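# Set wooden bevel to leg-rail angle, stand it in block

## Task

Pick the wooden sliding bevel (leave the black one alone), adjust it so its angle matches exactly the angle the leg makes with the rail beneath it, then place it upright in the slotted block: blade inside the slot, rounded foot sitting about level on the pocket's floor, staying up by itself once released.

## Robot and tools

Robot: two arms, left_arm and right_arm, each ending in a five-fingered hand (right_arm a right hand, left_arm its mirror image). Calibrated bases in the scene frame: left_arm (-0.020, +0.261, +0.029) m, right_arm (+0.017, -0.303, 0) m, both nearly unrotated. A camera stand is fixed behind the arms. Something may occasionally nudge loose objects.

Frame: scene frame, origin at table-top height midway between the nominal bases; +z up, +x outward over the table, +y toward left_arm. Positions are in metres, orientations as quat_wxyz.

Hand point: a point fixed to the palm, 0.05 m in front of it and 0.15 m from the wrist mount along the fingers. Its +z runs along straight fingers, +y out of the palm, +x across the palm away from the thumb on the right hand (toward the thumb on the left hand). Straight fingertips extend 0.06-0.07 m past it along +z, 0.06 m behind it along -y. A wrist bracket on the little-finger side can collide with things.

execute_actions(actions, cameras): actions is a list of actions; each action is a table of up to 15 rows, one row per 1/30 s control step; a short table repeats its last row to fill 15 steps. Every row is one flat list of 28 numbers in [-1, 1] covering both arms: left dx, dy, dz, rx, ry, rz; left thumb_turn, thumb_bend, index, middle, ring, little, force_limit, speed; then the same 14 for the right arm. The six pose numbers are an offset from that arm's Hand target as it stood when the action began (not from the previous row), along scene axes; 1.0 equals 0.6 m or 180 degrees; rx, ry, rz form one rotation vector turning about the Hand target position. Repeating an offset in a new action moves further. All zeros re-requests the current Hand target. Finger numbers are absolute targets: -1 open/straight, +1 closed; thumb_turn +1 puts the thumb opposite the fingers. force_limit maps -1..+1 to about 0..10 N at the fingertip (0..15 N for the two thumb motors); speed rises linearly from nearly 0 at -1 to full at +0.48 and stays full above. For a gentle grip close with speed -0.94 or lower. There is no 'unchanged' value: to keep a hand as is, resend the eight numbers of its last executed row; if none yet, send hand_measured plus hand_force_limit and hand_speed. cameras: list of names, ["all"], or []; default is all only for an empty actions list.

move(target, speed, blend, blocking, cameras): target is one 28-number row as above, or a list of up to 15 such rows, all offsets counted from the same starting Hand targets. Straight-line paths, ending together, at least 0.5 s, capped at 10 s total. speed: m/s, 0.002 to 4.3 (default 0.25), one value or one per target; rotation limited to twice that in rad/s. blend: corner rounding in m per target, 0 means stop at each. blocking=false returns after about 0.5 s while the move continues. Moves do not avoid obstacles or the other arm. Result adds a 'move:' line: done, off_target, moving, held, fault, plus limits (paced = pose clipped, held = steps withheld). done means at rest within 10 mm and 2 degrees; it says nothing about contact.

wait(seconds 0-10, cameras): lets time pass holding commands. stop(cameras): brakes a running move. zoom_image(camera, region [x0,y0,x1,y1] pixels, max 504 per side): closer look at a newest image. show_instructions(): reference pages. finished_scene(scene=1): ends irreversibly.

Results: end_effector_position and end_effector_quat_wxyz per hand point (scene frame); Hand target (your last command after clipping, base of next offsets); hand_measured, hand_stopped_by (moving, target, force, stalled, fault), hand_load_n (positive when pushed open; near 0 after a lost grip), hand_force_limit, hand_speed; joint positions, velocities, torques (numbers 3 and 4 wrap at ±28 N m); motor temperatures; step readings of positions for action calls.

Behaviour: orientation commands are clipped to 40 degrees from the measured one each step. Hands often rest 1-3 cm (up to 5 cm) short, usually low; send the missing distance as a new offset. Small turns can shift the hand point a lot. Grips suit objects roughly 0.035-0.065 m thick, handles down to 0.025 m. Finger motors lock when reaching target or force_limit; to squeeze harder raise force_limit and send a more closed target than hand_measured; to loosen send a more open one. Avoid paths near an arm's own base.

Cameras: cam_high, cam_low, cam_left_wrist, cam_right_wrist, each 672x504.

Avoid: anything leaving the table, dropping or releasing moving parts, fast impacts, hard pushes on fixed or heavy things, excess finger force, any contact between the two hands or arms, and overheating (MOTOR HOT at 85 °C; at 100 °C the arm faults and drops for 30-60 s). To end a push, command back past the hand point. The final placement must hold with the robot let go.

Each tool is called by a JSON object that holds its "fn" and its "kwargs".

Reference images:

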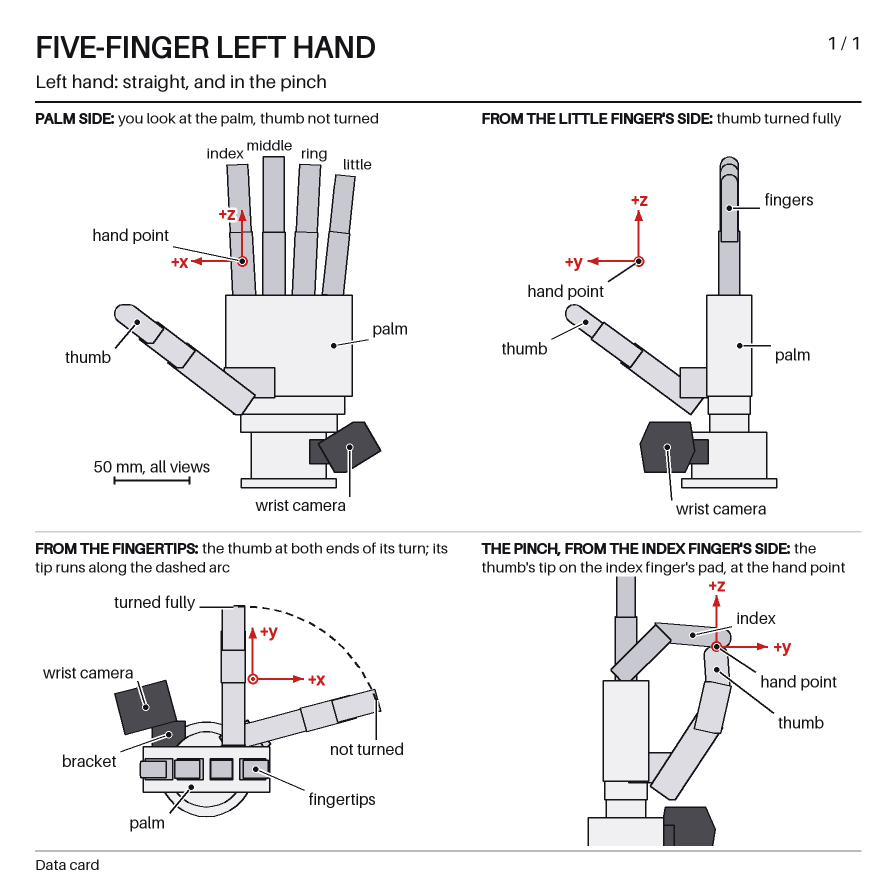

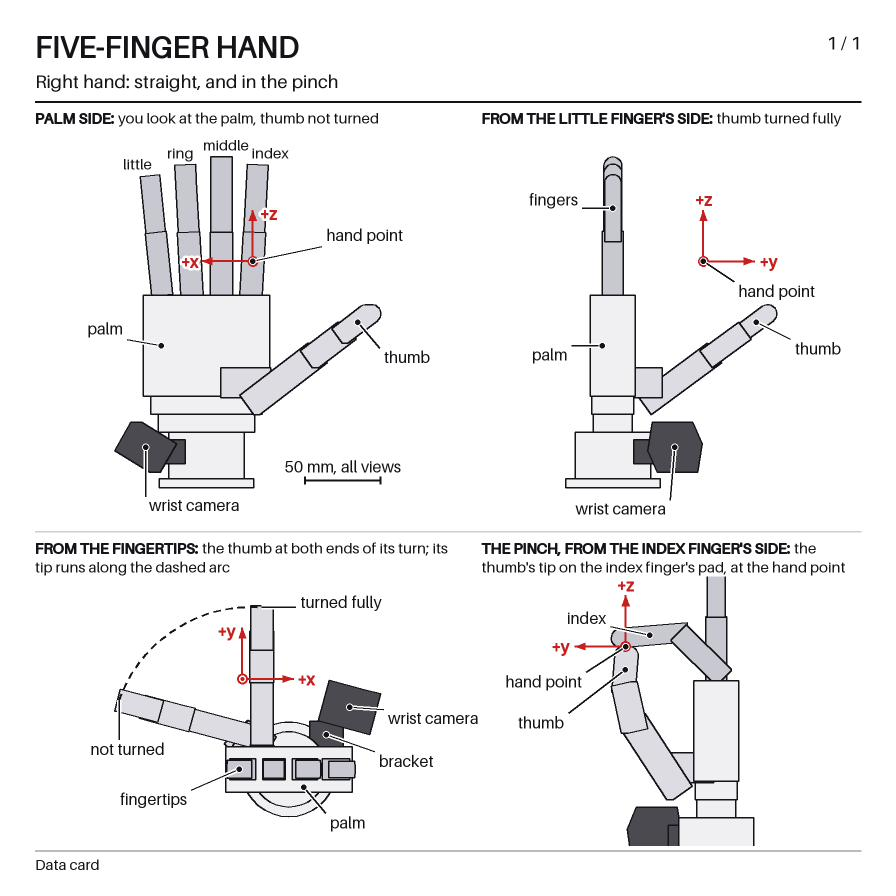

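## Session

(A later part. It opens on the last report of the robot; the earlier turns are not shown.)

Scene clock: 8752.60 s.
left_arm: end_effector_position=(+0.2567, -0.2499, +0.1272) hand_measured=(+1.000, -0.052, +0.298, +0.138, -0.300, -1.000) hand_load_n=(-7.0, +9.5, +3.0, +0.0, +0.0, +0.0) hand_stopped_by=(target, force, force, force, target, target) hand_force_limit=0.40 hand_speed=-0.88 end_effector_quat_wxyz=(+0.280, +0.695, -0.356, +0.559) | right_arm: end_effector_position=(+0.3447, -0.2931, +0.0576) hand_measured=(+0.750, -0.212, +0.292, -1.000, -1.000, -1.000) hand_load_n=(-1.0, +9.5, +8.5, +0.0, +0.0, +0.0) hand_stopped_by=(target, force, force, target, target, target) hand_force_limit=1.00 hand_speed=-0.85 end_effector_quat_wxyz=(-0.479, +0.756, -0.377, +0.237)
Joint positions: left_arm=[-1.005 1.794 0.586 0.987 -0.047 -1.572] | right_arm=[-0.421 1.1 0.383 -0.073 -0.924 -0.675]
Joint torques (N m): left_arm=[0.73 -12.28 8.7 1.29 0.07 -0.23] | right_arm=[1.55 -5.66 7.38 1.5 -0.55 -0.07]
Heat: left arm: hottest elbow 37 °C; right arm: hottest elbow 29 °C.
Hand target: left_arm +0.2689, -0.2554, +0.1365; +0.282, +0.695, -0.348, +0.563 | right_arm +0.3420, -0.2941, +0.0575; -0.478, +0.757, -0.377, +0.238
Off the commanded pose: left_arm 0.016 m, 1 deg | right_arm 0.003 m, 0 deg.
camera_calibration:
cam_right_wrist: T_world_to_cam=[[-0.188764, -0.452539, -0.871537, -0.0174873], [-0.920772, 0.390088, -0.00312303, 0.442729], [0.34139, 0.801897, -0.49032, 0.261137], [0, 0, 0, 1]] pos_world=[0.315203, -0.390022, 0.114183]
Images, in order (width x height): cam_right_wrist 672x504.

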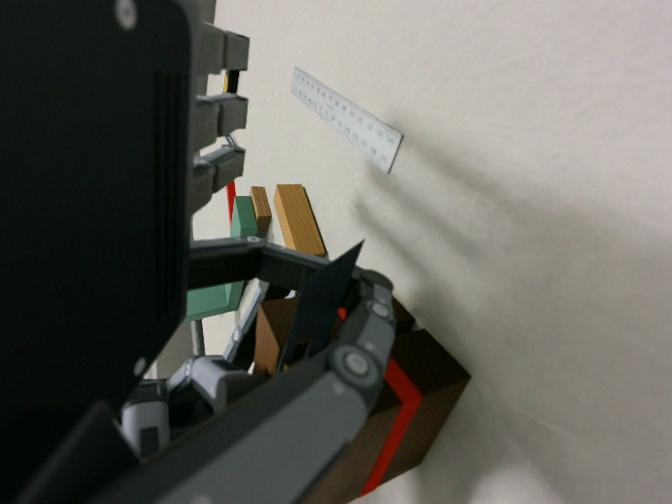

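{"fn": "move", "kwargs": {"target": [0.016,-0.013,0.0033,0.0267,0.02,0,1,0.2,0.4,0.4,-0.3,-1,0.4,-0.88,0,0,0,0,0,0,0.75,-0.02,0.55,-1,-1,-1,1.0,-0.85], "speed": 0.03, "cameras": ["cam_left_wrist", "cam_high", "cam_right_wrist"]}}

{"fn": "zoom_image", "kwargs": {"camera": "cam_left_wrist", "region": [260, 40, 460, 320]}}

{"fn": "zoom_image", "kwargs": {"camera": "cam_high", "region": [380, 90, 440, 140]}}

{"fn": "zoom_image", "kwargs": {"camera": "cam_right_wrist", "region": [180, 200, 500, 460]}}

Scene clock: 8814.57 s.
left_arm: end_effector_position=(+0.2635, -0.2551, +0.1243) hand_measured=(+1.000, -0.052, +0.298, +0.138, -0.300, -1.000) hand_load_n=(-7.0, +10.0, +3.0, +0.0, -0.5, +0.0) hand_stopped_by=(target, force, force, force, target, target) hand_force_limit=0.40 hand_speed=-0.88 end_effector_quat_wxyz=(+0.260, +0.724, -0.373, +0.518) | right_arm: end_effector_position=(+0.3447, -0.2931, +0.0576) hand_measured=(+0.750, -0.212, +0.292, -1.000, -1.000, -1.000) hand_load_n=(-1.0, +9.5, +8.0, +0.0, +0.0, +0.0) hand_stopped_by=(target, force, force, target, target, target) hand_force_limit=1.00 hand_speed=-0.85 end_effector_quat_wxyz=(-0.479, +0.756, -0.377, +0.237)
Joint positions: left_arm=[-0.996 1.722 0.627 0.761 -0.036 -1.572] | right_arm=[-0.421 1.1 0.383 -0.073 -0.924 -0.675]
Joint torques (N m): left_arm=[0.79 -12.1 10.45 1.26 0.04 -0.25] | right_arm=[1.55 -5.6 7.36 1.47 -0.55 -0.07]
Heat: left arm: hottest elbow 38 °C; right arm: hottest elbow 28 °C.
Hand target: left_arm +0.2785, -0.2631, +0.1384; +0.263, +0.723, -0.362, +0.526 | right_arm +0.3420, -0.2941, +0.0575; -0.478, +0.757, -0.377, +0.238
Off the commanded pose: left_arm 0.022 m, 2 deg | right_arm 0.003 m, 0 deg.
move: off_target (left_arm)
camera_calibration:
cam_left_wrist: T_world_to_cam=[[0.835408, 0.495025, 0.23884, -0.123256], [-0.269955, -0.00896927, 0.962831, -0.0422537], [0.478767, -0.868833, 0.126141, -0.250167], [0, 0, 0, 1]] pos_world=[0.211334, -0.156717, 0.101678]
cam_right_wrist: T_world_to_cam=[[-0.188764, -0.452539, -0.871537, -0.0174873], [-0.920772, 0.390088, -0.00312303, 0.442729], [0.34139, 0.801897, -0.49032, 0.261137], [0, 0, 0, 1]] pos_world=[0.315203, -0.390022, 0.114183]
Images, in order (width x height): cam_high 672x504, cam_left_wrist 672x504, cam_right_wrist 672x504.

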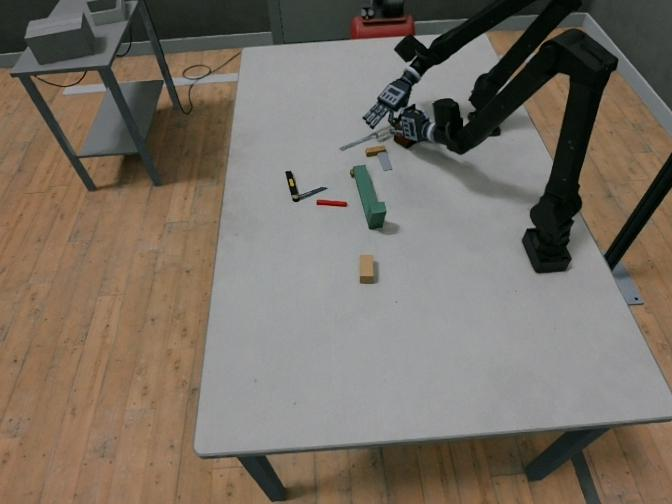

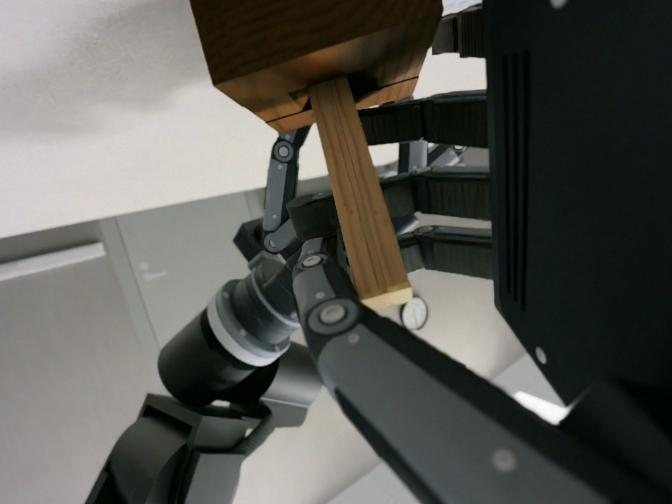

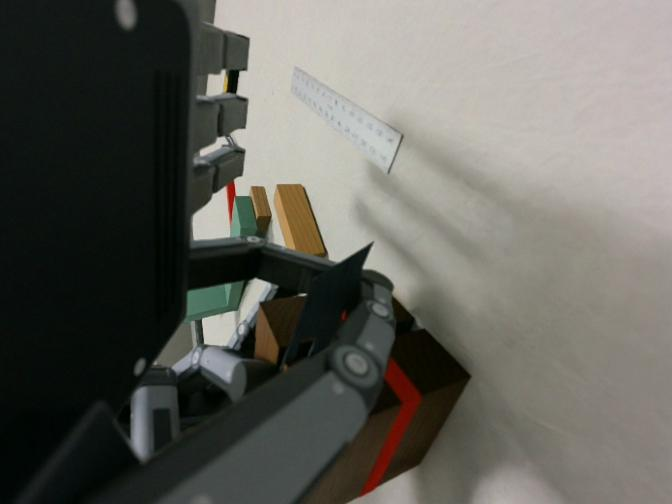

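Scaled by 1.800 from the camera's 672x504 image, which has a finer 960x720 frame.

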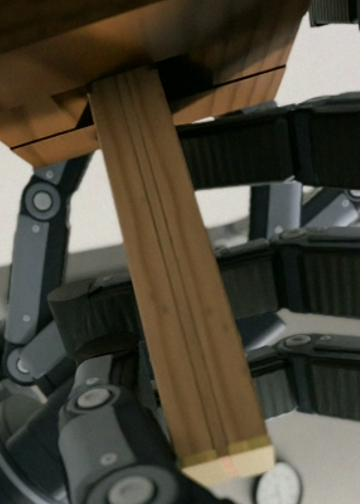

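Scaled by 8.400 from the camera's 672x504 image, which has a finer 960x720 frame.

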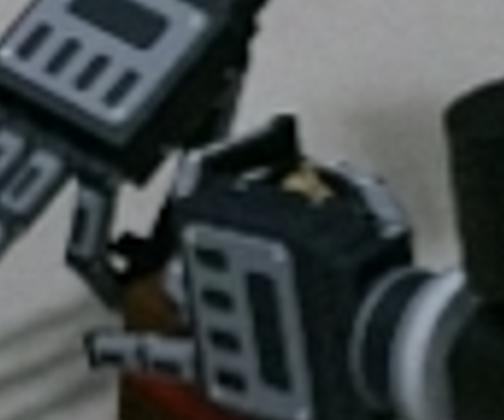

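Scaled by 1.575 from the camera's 672x504 image, which has a finer 960x720 frame.

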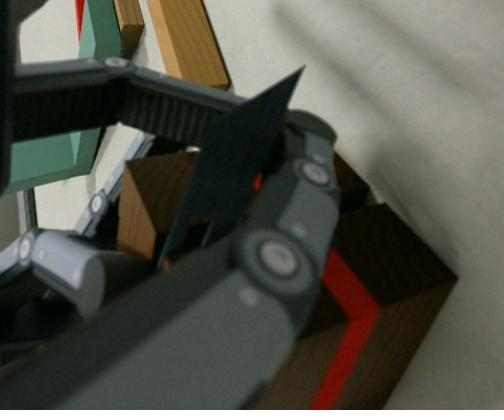

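{"fn": "move", "kwargs": {"target": [0.015,-0.014,0.005,0.0267,0.02,0,1,0.2,0.4,0.4,-0.3,-1,0.4,-0.88,0,0,0,0,0,0,0.75,0.0,0.57,-1,-1,-1,1.0,-0.85], "speed": 0.03, "cameras": ["cam_left_wrist", "cam_high", "cam_right_wrist"]}}

{"fn": "zoom_image", "kwargs": {"camera": "cam_left_wrist", "region": [260, 40, 460, 320]}}

{"fn": "zoom_image", "kwargs": {"camera": "cam_high", "region": [380, 90, 440, 140]}}

{"fn": "zoom_image", "kwargs": {"camera": "cam_right_wrist", "region": [180, 200, 500, 460]}}

Scene clock: 8842.90 s.
left_arm: end_effector_position=(+0.2713, -0.2635, +0.1257) hand_measured=(+1.000, -0.052, +0.298, +0.138, -0.300, -1.000) hand_load_n=(-7.0, +10.0, +3.0, +0.0, -0.5, +0.0) hand_stopped_by=(target, force, force, force, target, target) hand_force_limit=0.40 hand_speed=-0.88 end_effector_quat_wxyz=(+0.240, +0.750, -0.387, +0.479) | right_arm: end_effector_position=(+0.3447, -0.2931, +0.0576) hand_measured=(+0.750, -0.206, +0.302, -1.000, -1.000, -1.000) hand_load_n=(-1.0, +14.5, +14.5, +0.0, +0.0, +0.0) hand_stopped_by=(target, force, force, target, target, target) hand_force_limit=1.00 hand_speed=-0.85 end_effector_quat_wxyz=(-0.479, +0.757, -0.377, +0.237)
Joint positions: left_arm=[-0.991 1.669 0.691 0.539 -0.028 -1.572] | right_arm=[-0.421 1.1 0.383 -0.073 -0.924 -0.675]
Joint torques (N m): left_arm=[0.85 -12.22 11.56 1.1 0.01 -0.26] | right_arm=[1.55 -5.6 7.38 1.5 -0.55 -0.06]
Heat: left arm: hottest elbow 38 °C; right arm: hottest elbow 28 °C.
Hand target: left_arm +0.2877, -0.2715, +0.1415; +0.244, +0.750, -0.375, +0.488 | right_arm +0.3420, -0.2941, +0.0575; -0.478, +0.757, -0.377, +0.238
Off the commanded pose: left_arm 0.024 m, 2 deg | right_arm 0.003 m, 0 deg.
move: off_target (left_arm)
camera_calibration:
cam_left_wrist: T_world_to_cam=[[0.850806, 0.473412, 0.228056, -0.134452], [-0.210189, -0.0911668, 0.973401, -0.0808109], [0.481611, -0.87611, 0.0219409, -0.250915], [0, 0, 0, 1]] pos_world=[0.21825, -0.163545, 0.114829]
cam_right_wrist: T_world_to_cam=[[-0.188455, -0.452757, -0.87149, -0.0176748], [-0.920841, 0.389923, -0.00344616, 0.442724], [0.341375, 0.801855, -0.490401, 0.261134], [0, 0, 0, 1]] pos_world=[0.315202, -0.390022, 0.114183]
Images, in order (width x height): cam_high 672x504, cam_left_wrist 672x504, cam_right_wrist 672x504.

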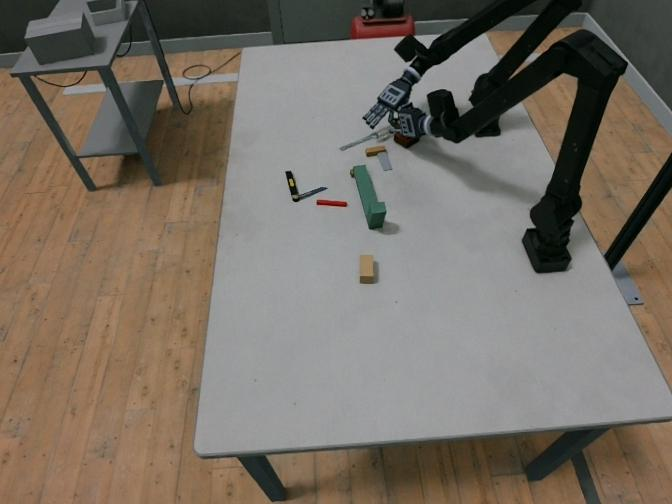

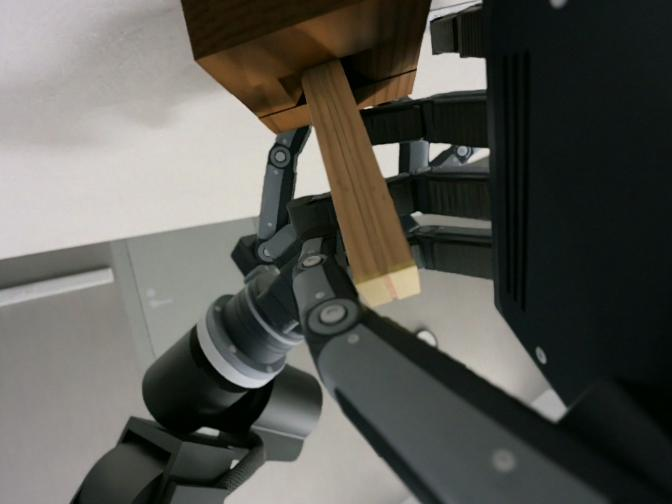

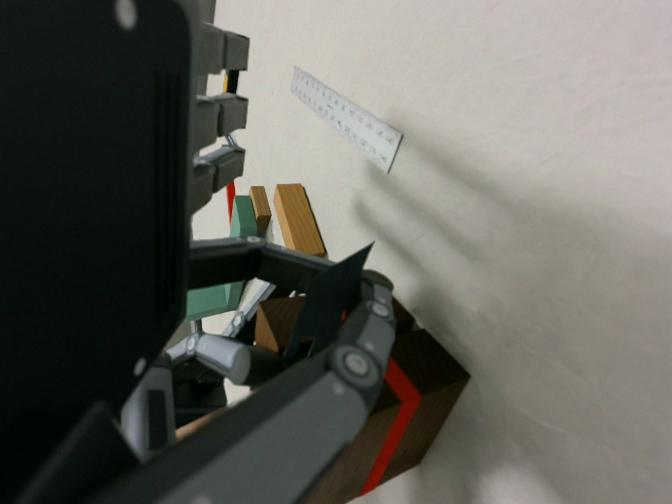

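Scaled by 1.800 from the camera's 672x504 image, which has a finer 960x720 frame.

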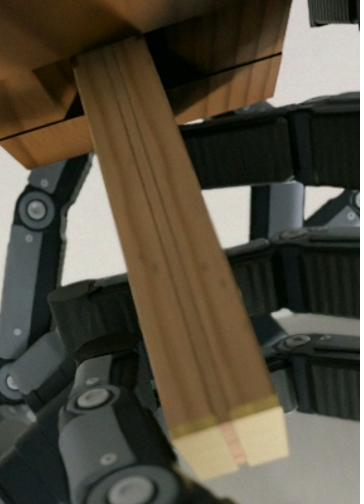

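Scaled by 8.400 from the camera's 672x504 image, which has a finer 960x720 frame.

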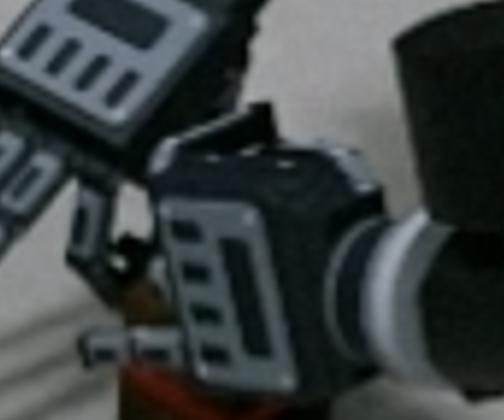

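Scaled by 1.575 from the camera's 672x504 image, which has a finer 960x720 frame.

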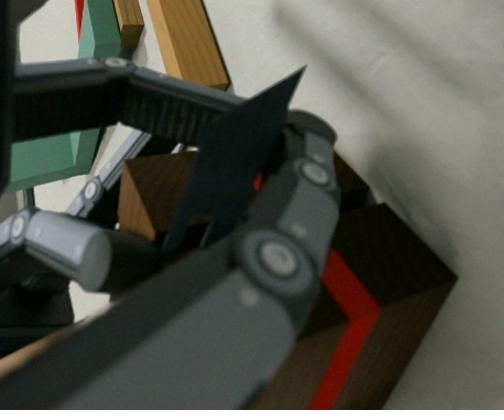

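{"fn": "wait", "kwargs": {"seconds": 0, "cameras": ["cam_left_wrist","cam_right_wrist"]}}

{"fn": "zoom_image", "kwargs": {"camera": "cam_left_wrist", "region": [280, 170, 440, 320]}}

{"fn": "zoom_image", "kwargs": {"camera": "cam_right_wrist", "region": [120, 260, 380, 500]}}

Scene clock: 8933.37 s.
left_arm: end_effector_position=(+0.2713, -0.2635, +0.1257) hand_measured=(+1.000, -0.052, +0.298, +0.138, -0.300, -1.000) hand_load_n=(-7.0, +10.0, +3.0, +0.0, +0.0, +0.5) hand_stopped_by=(target, force, force, force, target, target) hand_force_limit=0.40 hand_speed=-0.88 end_effector_quat_wxyz=(+0.240, +0.750, -0.387, +0.479) | right_arm: end_effector_position=(+0.3447, -0.2931, +0.0576) hand_measured=(+0.750, -0.206, +0.302, -1.000, -1.000, -1.000) hand_load_n=(-1.0, +15.0, +14.5, +0.0, +0.0, +0.0) hand_stopped_by=(target, force, force, target, target, target) hand_force_limit=1.00 hand_speed=-0.85 end_effector_quat_wxyz=(-0.479, +0.757, -0.377, +0.237)
Joint positions: left_arm=[-0.991 1.669 0.691 0.539 -0.028 -1.572] | right_arm=[-0.421 1.1 0.383 -0.073 -0.924 -0.675]
Joint torques (N m): left_arm=[0.79 -12.16 11.6 1.18 0.01 -0.25] | right_arm=[1.55 -5.66 7.35 1.48 -0.55 -0.06]
Motor temperatures (°C): left_arm=[21 26 41 21 22 20] | right_arm=[21 23 28 23 23 21]
Heat: left arm: hottest elbow 41 °C; right arm: hottest elbow 28 °C.
Hand target: left_arm +0.2877, -0.2715, +0.1415; +0.244, +0.750, -0.375, +0.488 | right_arm +0.3420, -0.2941, +0.0575; -0.478, +0.757, -0.377, +0.238
Off the commanded pose: left_arm 0.024 m, 2 deg | right_arm 0.003 m, 0 deg.
camera_calibration:
cam_left_wrist: T_world_to_cam=[[0.850806, 0.473412, 0.228056, -0.134452], [-0.210189, -0.0911668, 0.973401, -0.0808109], [0.481611, -0.87611, 0.0219409, -0.250915], [0, 0, 0, 1]] pos_world=[0.21825, -0.163545, 0.114829]
cam_right_wrist: T_world_to_cam=[[-0.188455, -0.452757, -0.87149, -0.0176748], [-0.920841, 0.389923, -0.00344616, 0.442724], [0.341375, 0.801855, -0.490401, 0.261134], [0, 0, 0, 1]] pos_world=[0.315202, -0.390022, 0.114183]
Images, in order (width x height): cam_left_wrist 672x504, cam_right_wrist 672x504.

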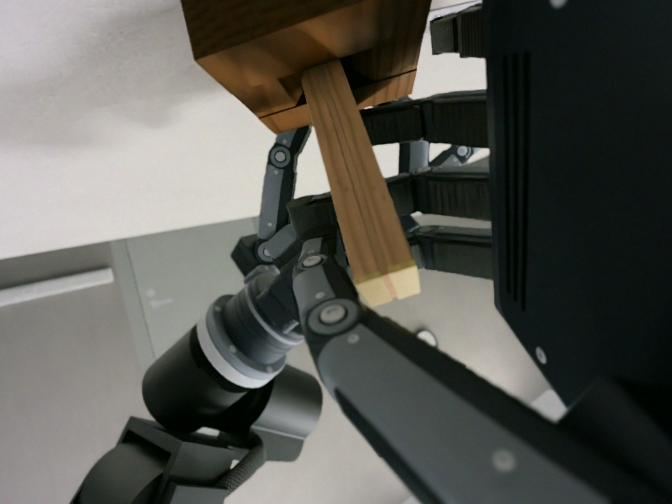

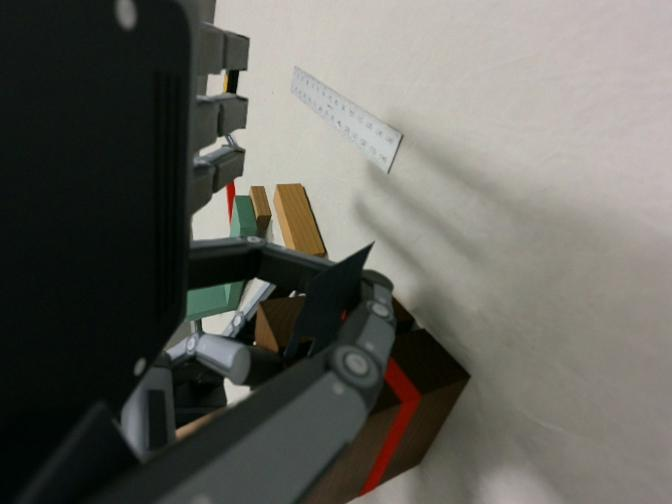

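Scaled by 3.150 from the camera's 672x504 image, which has a finer 960x720 frame.

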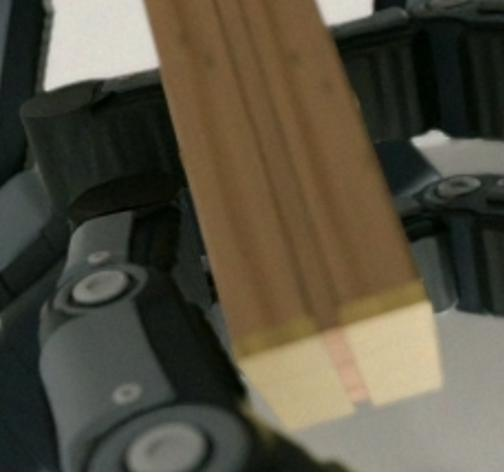

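Scaled by 1.938 from the camera's 672x504 image, which has a finer 960x720 frame.

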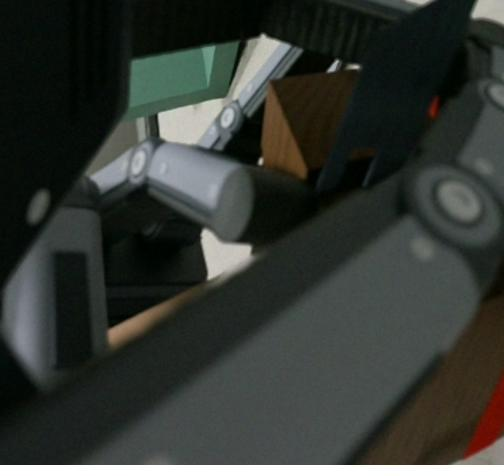

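{"fn": "move", "kwargs": {"target": [-0.02,0.012,-0.005,0,0,0,1,-1,0.25,0.1,-0.3,-1,0.4,-0.5,0,0,0,0,0,0,0.75,0.0,0.57,-1,-1,-1,1.0,-0.85], "speed": 0.05, "cameras": ["cam_left_wrist"]}}

Scene clock: 9011.07 s.
left_arm: end_effector_position=(+0.2736, -0.2630, +0.1304) hand_measured=(+1.000, -1.000, +0.250, +0.100, -0.300, -1.000) hand_load_n=(+0.0, -0.5, +0.0, +0.5, +0.0, +0.0) hand_stopped_by=(target, target, target, target, target, target) hand_force_limit=0.40 hand_speed=-0.50 end_effector_quat_wxyz=(+0.238, +0.750, -0.383, +0.484) | right_arm: end_effector_position=(+0.3447, -0.2931, +0.0576) hand_measured=(+0.750, -0.206, +0.302, -1.000, -1.000, -1.000) hand_load_n=(-1.0, +14.0, +14.5, +0.0, -0.5, +0.0) hand_stopped_by=(target, force, force, target, target, target) hand_force_limit=1.00 hand_speed=-0.85 end_effector_quat_wxyz=(-0.479, +0.757, -0.377, +0.237)
Joint positions: left_arm=[-0.991 1.661 0.691 0.539 -0.039 -1.573] | right_arm=[-0.421 1.1 0.383 -0.073 -0.924 -0.675]
Joint torques (N m): left_arm=[-0.26 -12.63 8.54 1.95 -0.07 -0.3] | right_arm=[1.55 -5.6 7.36 1.48 -0.55 -0.06]
Heat: left arm: hottest elbow 42 °C; right arm: hottest elbow 28 °C.
Hand target: left_arm +0.2757, -0.2642, +0.1386; +0.244, +0.750, -0.375, +0.488 | right_arm +0.3420, -0.2941, +0.0575; -0.478, +0.757, -0.377, +0.238
Off the commanded pose: left_arm 0.008 m, 1 deg | right_arm 0.003 m, 0 deg.
move: done
camera_calibration:
cam_left_wrist: T_world_to_cam=[[0.844025, 0.483572, 0.231904, -0.133783], [-0.216491, -0.0884049, 0.972274, -0.0822636], [0.490666, -0.870829, 0.030073, -0.253846], [0, 0, 0, 1]] pos_world=[0.219661, -0.163635, 0.118642]
Images, in order (width x height): cam_left_wrist 672x504.

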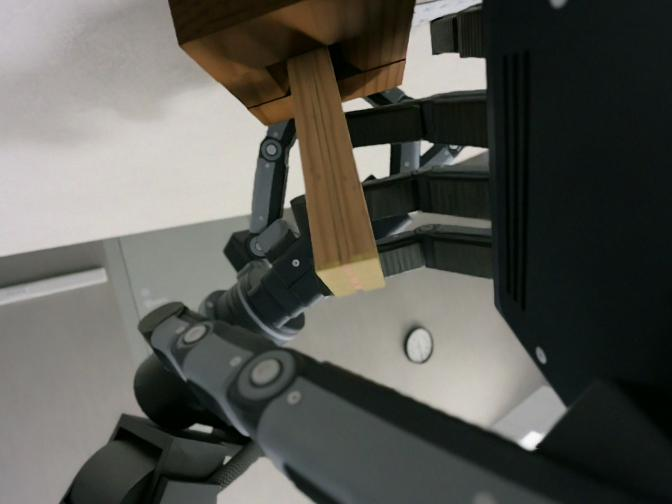

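{"fn": "move", "kwargs": {"target": [[0.0533,0.04,0.005,0,0,0,1,-1,0.25,0.1,-0.3,-1,0.4,-0.5,0,0,0,0,0,0,0.75,0.0,0.57,-1,-1,-1,1.0,-0.85],[-0.0567,0.1867,0.005,-0.1067,-0.08,0,1,-1,0.25,0.1,-0.3,-1,0.4,-0.5,0,0,0,0,0,0,0.75,0.0,0.57,-1,-1,-1,1.0,-0.85]], "speed": 0.12, "cameras": ["cam_left_wrist","cam_high"]}}

{"fn": "zoom_image", "kwargs": {"camera": "cam_high", "region": [380, 90, 440, 140]}}

Scene clock: 9038.17 s.
left_arm: end_effector_position=(+0.2386, -0.1578, +0.1432) hand_measured=(+1.000, -1.000, +0.250, +0.100, -0.300, -1.000) hand_load_n=(+0.0, +0.0, +0.0, +0.0, +0.0, +0.0) hand_stopped_by=(target, target, target, target, target, target) hand_force_limit=0.40 hand_speed=-0.50 end_effector_quat_wxyz=(+0.317, +0.631, -0.322, +0.631) | right_arm: end_effector_position=(+0.3447, -0.2931, +0.0576) hand_measured=(+0.750, -0.206, +0.302, -1.000, -1.000, -1.000) hand_load_n=(-1.0, +14.0, +15.0, +0.0, +0.0, +0.0) hand_stopped_by=(target, force, force, target, target, target) hand_force_limit=1.00 hand_speed=-0.85 end_effector_quat_wxyz=(-0.479, +0.757, -0.377, +0.237)
Joint positions: left_arm=[-0.884 1.902 0.367 1.532 0.072 -1.565] | right_arm=[-0.421 1.1 0.383 -0.073 -0.924 -0.675]
Joint torques (N m): left_arm=[0.73 -9.17 2.55 2.97 0.07 -0.21] | right_arm=[1.61 -5.6 7.36 1.48 -0.55 -0.06]
Heat: left arm: hottest elbow 40 °C; right arm: hottest elbow 28 °C.
Hand target: left_arm +0.2416, -0.1523, +0.1415; +0.316, +0.632, -0.316, +0.633 | right_arm +0.3420, -0.2941, +0.0575; -0.478, +0.757, -0.377, +0.238
Off the commanded pose: left_arm 0.007 m, 1 deg | right_arm 0.003 m, 0 deg.
move: done
camera_calibration:
cam_left_wrist: T_world_to_cam=[[0.786881, 0.563958, 0.250538, -0.134363], [-0.445873, 0.238898, 0.862627, 0.0291193], [0.426632, -0.790493, 0.439438, -0.176057], [0, 0, 0, 1]] pos_world=[0.193822, -0.0703534, 0.08591]
Images, in order (width x height): cam_high 672x504, cam_left_wrist 672x504.

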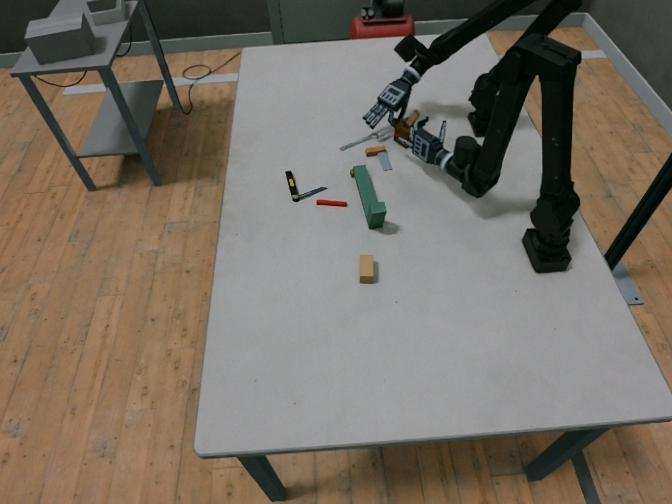

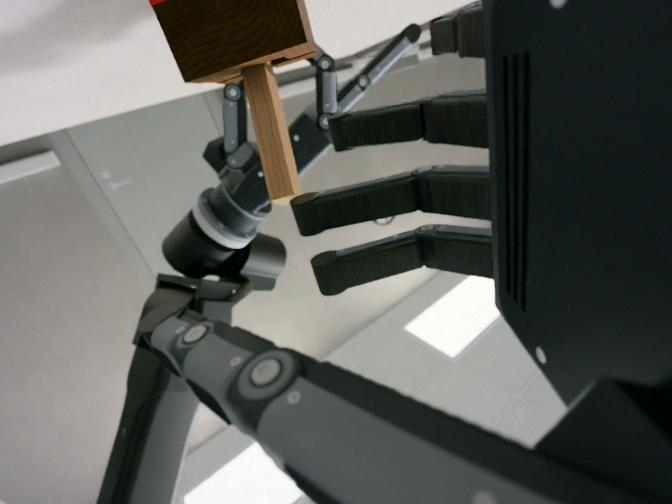

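Scaled by 8.400 from the camera's 672x504 image, which has a finer 960x720 frame.

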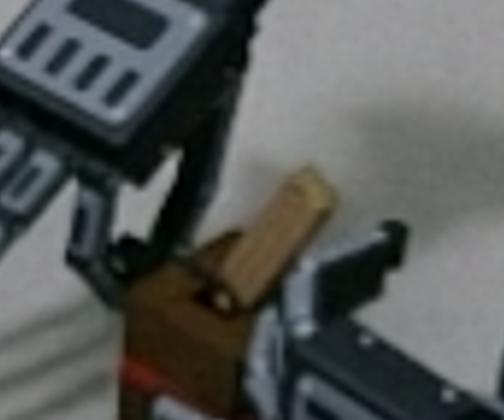

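{"fn": "wait", "kwargs": {"seconds": 0, "cameras": ["cam_low","cam_high"]}}

{"fn": "zoom_image", "kwargs": {"camera": "cam_low", "region": [80, 180, 150, 240]}}

{"fn": "zoom_image", "kwargs": {"camera": "cam_high", "region": [395, 100, 431, 136]}}

Scene clock: 9072.27 s.
left_arm: end_effector_position=(+0.2386, -0.1578, +0.1430) hand_measured=(+1.000, -1.000, +0.250, +0.100, -0.300, -1.000) hand_load_n=(-0.5, +0.0, +0.0, +0.0, +0.0, +0.0) hand_stopped_by=(target, target, target, target, target, target) hand_force_limit=0.40 hand_speed=-0.50 end_effector_quat_wxyz=(+0.317, +0.631, -0.322, +0.630) | right_arm: end_effector_position=(+0.3447, -0.2931, +0.0576) hand_measured=(+0.750, -0.206, +0.302, -1.000, -1.000, -1.000) hand_load_n=(-1.0, +14.0, +15.0, +0.0, +0.0, +0.0) hand_stopped_by=(target, force, force, target, target, target) hand_force_limit=1.00 hand_speed=-0.85 end_effector_quat_wxyz=(-0.479, +0.757, -0.377, +0.237)
Joint positions: left_arm=[-0.884 1.902 0.367 1.532 0.072 -1.565] | right_arm=[-0.421 1.1 0.383 -0.073 -0.924 -0.675]
Joint torques (N m): left_arm=[0.67 -9 2.56 2.99 0.06 -0.21] | right_arm=[1.61 -5.66 7.38 1.48 -0.55 -0.07]
Heat: left arm: hottest elbow 37 °C; right arm: hottest elbow 28 °C.
Hand target: left_arm +0.2416, -0.1523, +0.1415; +0.316, +0.632, -0.316, +0.633 | right_arm +0.3420, -0.2941, +0.0575; -0.478, +0.757, -0.377, +0.238
Off the commanded pose: left_arm 0.006 m, 1 deg | right_arm 0.003 m, 0 deg.
Images, in order (width x height): cam_high 672x504, cam_low 672x504.

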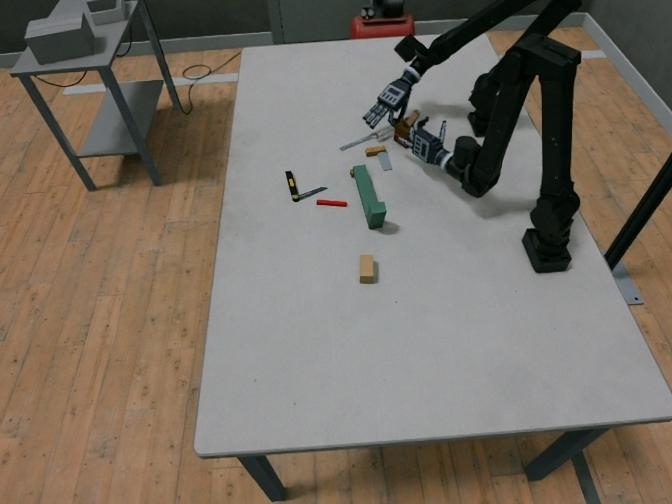

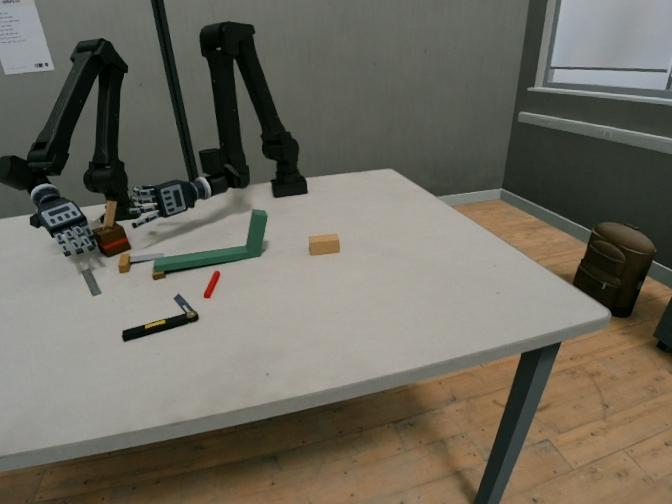

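Scaled by 7.200 from the camera's 672x504 image, which has a finer 960x720 frame.

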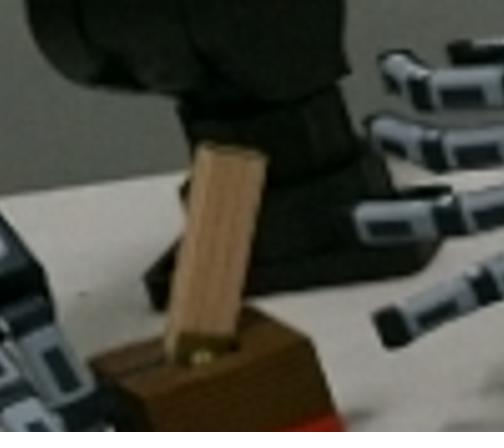

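Scaled by 14.000 from the camera's 672x504 image, which has a finer 960x720 frame.

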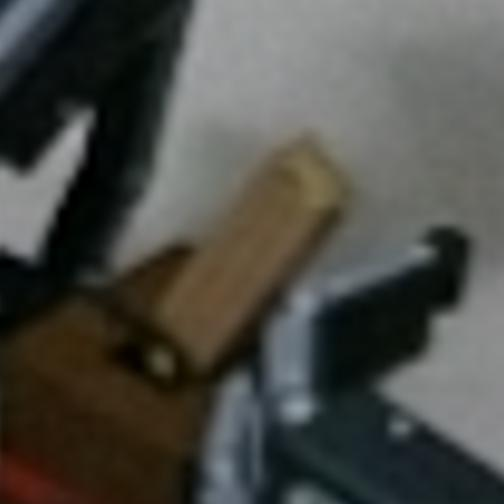

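{"fn": "wait", "kwargs": {"seconds": 0, "cameras": ["cam_right_wrist"]}}

{"fn": "zoom_image", "kwargs": {"camera": "cam_right_wrist", "region": [240, 220, 420, 400]}}

Scene clock: 9088.87 s.
left_arm: end_effector_position=(+0.2386, -0.1578, +0.1430) hand_measured=(+1.000, -1.000, +0.250, +0.100, -0.300, -1.000) hand_load_n=(+0.0, +0.0, +0.0, +0.0, +0.0, +0.0) hand_stopped_by=(target, target, target, target, target, target) hand_force_limit=0.40 hand_speed=-0.50 end_effector_quat_wxyz=(+0.317, +0.631, -0.322, +0.630) | right_arm: end_effector_position=(+0.3447, -0.2931, +0.0576) hand_measured=(+0.750, -0.206, +0.302, -1.000, -1.000, -1.000) hand_load_n=(-1.0, +14.0, +15.0, +0.0, +0.0, +0.0) hand_stopped_by=(target, force, force, target, target, target) hand_force_limit=1.00 hand_speed=-0.85 end_effector_quat_wxyz=(-0.479, +0.757, -0.377, +0.237)
Joint positions: left_arm=[-0.884 1.902 0.367 1.532 0.072 -1.565] | right_arm=[-0.421 1.1 0.383 -0.073 -0.924 -0.675]
Joint torques (N m): left_arm=[0.67 -8.94 2.55 2.99 0.07 -0.2] | right_arm=[1.61 -5.6 7.39 1.5 -0.54 -0.06]
Motor temperatures (°C): left_arm=[21 25 36 21 22 20] | right_arm=[21 23 28 23 22 21]
Heat: left arm: hottest elbow 36 °C; right arm: hottest elbow 28 °C.
Hand target: left_arm +0.2416, -0.1523, +0.1415; +0.316, +0.632, -0.316, +0.633 | right_arm +0.3420, -0.2941, +0.0575; -0.478, +0.757, -0.377, +0.238
Off the commanded pose: left_arm 0.006 m, 1 deg | right_arm 0.003 m, 0 deg.
camera_calibration:
cam_right_wrist: T_world_to_cam=[[-0.188455, -0.452757, -0.87149, -0.0176748], [-0.920841, 0.389923, -0.00344616, 0.442724], [0.341375, 0.801855, -0.490401, 0.261134], [0, 0, 0, 1]] pos_world=[0.315202, -0.390022, 0.114183]
Images, in order (width x height): cam_right_wrist 672x504.

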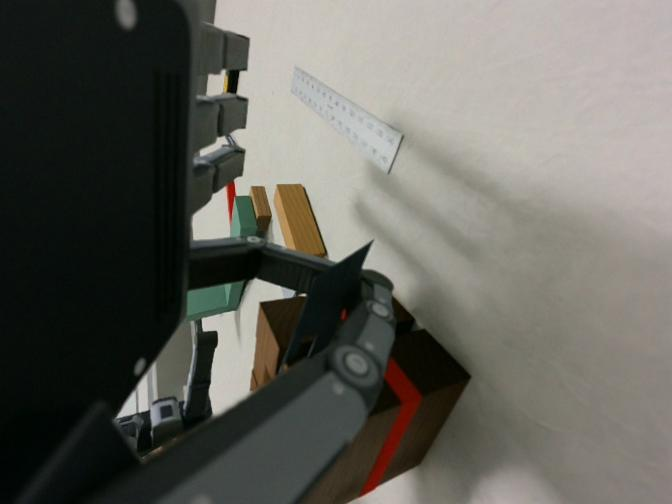

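Scaled by 2.800 from the camera's 672x504 image, which has a finer 960x720 frame.

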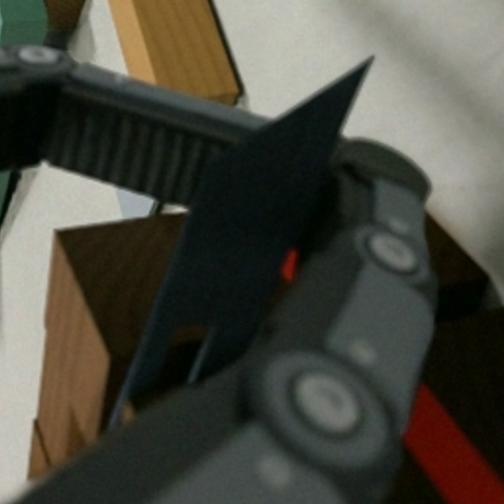

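{"fn": "move", "kwargs": {"target": [[-0.0383,0.0345,0.039,0,0,0,-1,-1,-1,-1,0.9,0.9,0.4,-0.2,0,0,0,0,0,0,0.75,0.0,0.57,-1,-1,-1,1.0,-0.85],[-0.1473,-0.0705,0.0658,0.1111,0.0833,0,-1,-1,-1,-1,0.9,0.9,0.4,-0.2,0,0,0,0,0,0,0.75,0.0,0.57,-1,-1,-1,1.0,-0.85]], "speed": 0.12, "cameras": ["all"]}}

{"fn": "zoom_image", "kwargs": {"camera": "cam_high", "region": [390, 80, 450, 140]}}

{"fn": "zoom_image", "kwargs": {"camera": "cam_low", "region": [80, 170, 160, 240]}}

Scene clock: 9330.37 s.
left_arm: end_effector_position=(+0.1501, -0.1754, +0.1553) hand_measured=(-1.000, -1.000, -1.000, -1.000, +0.900, +0.900) hand_load_n=(+0.0, +0.0, +0.0, +0.0, +0.0, +0.0) hand_stopped_by=(target, target, target, target, target, target) hand_force_limit=0.40 hand_speed=-0.20 end_effector_quat_wxyz=(+0.224, +0.761, -0.387, +0.470) | right_arm: end_effector_position=(+0.3447, -0.2931, +0.0576) hand_measured=(+0.750, -0.206, +0.302, -1.000, -1.000, -1.000) hand_load_n=(-1.0, +14.0, +14.5, +0.0, +0.0, +0.0) hand_stopped_by=(target, force, force, target, target, target) hand_force_limit=1.00 hand_speed=-0.85 end_effector_quat_wxyz=(-0.479, +0.757, -0.377, +0.237)
Joint positions: left_arm=[-1.194 1.213 0.371 0.353 -0.232 -1.666] | right_arm=[-0.421 1.1 0.383 -0.073 -0.924 -0.675]
Joint torques (N m): left_arm=[-1.08 -6.59 13.61 1.42 -0.15 -0.3] | right_arm=[1.61 -5.6 7.36 1.48 -0.55 -0.06]
Heat: left arm: hottest elbow 33 °C; right arm: hottest elbow 28 °C.
Hand target: left_arm +0.1532, -0.1946, +0.1810; +0.241, +0.754, -0.377, +0.481 | right_arm +0.3420, -0.2941, +0.0575; -0.478, +0.757, -0.377, +0.238
Off the commanded pose: left_arm 0.032 m, 3 deg | right_arm 0.003 m, 0 deg.
move: off_target (left_arm)
camera_calibration:
cam_left_wrist: T_world_to_cam=[[0.843371, 0.482588, 0.236293, -0.0783095], [-0.197196, -0.131091, 0.97156, -0.135747], [0.499839, -0.865981, -0.0153942, -0.111238], [0, 0, 0, 1]] pos_world=[0.0948764, -0.0763345, 0.148678]
cam_right_wrist: T_world_to_cam=[[-0.188455, -0.452757, -0.87149, -0.0176748], [-0.920841, 0.389923, -0.00344616, 0.442724], [0.341375, 0.801855, -0.490401, 0.261134], [0, 0, 0, 1]] pos_world=[0.315202, -0.390022, 0.114183]

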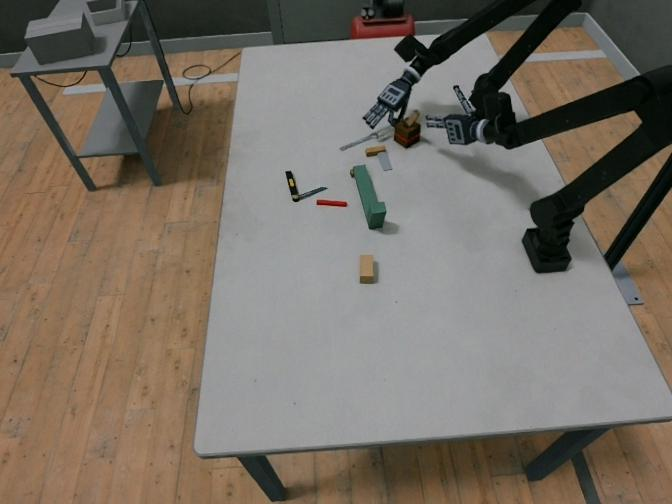

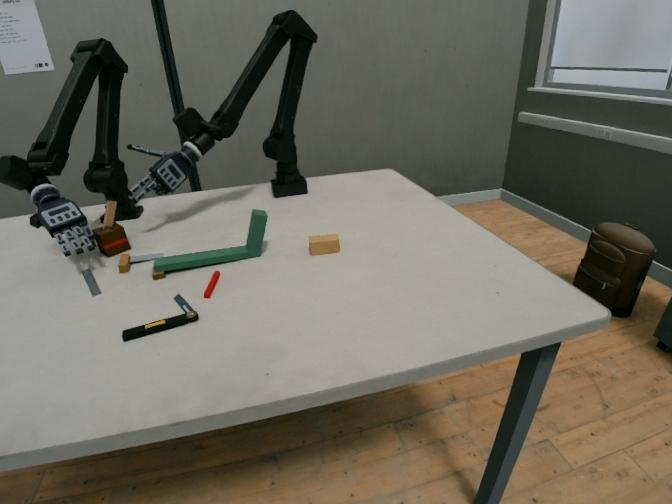

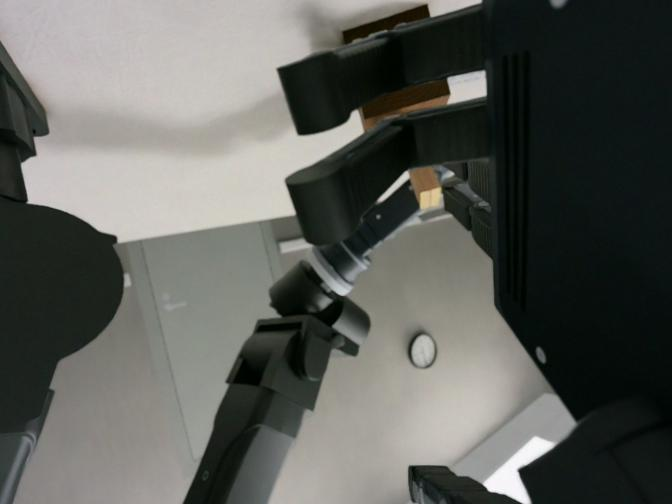

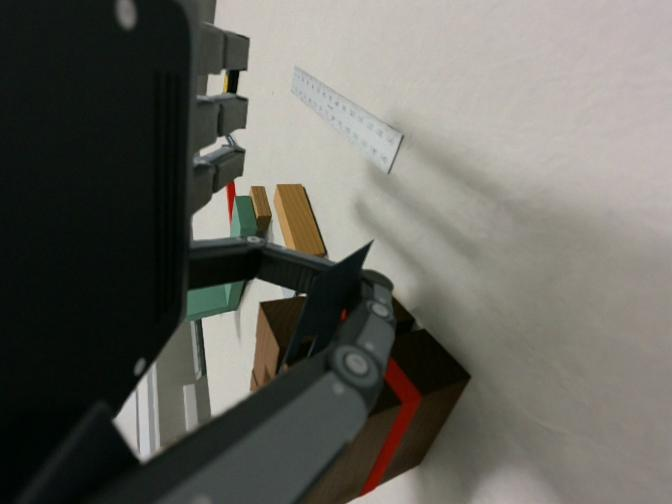

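Scaled by 8.400 from the camera's 672x504 image, which has a finer 960x720 frame.

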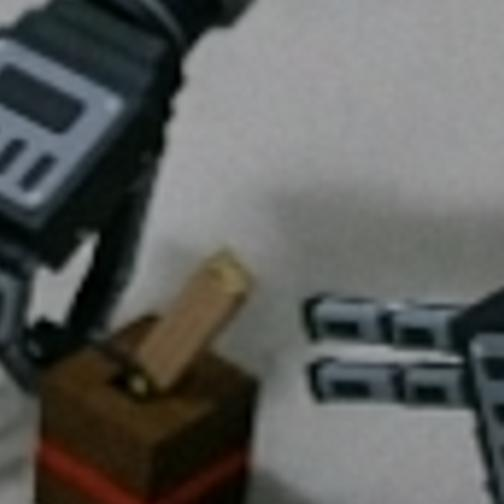

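Scaled by 6.300 from the camera's 672x504 image, which has a finer 960x720 frame.

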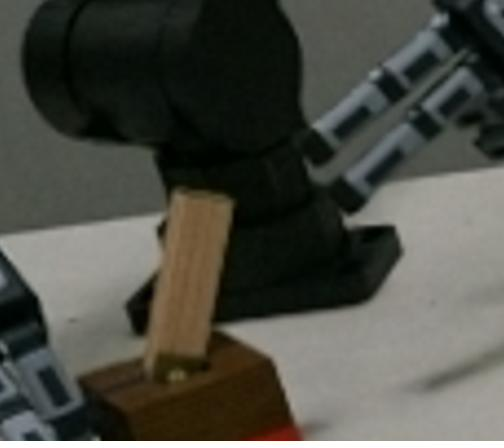

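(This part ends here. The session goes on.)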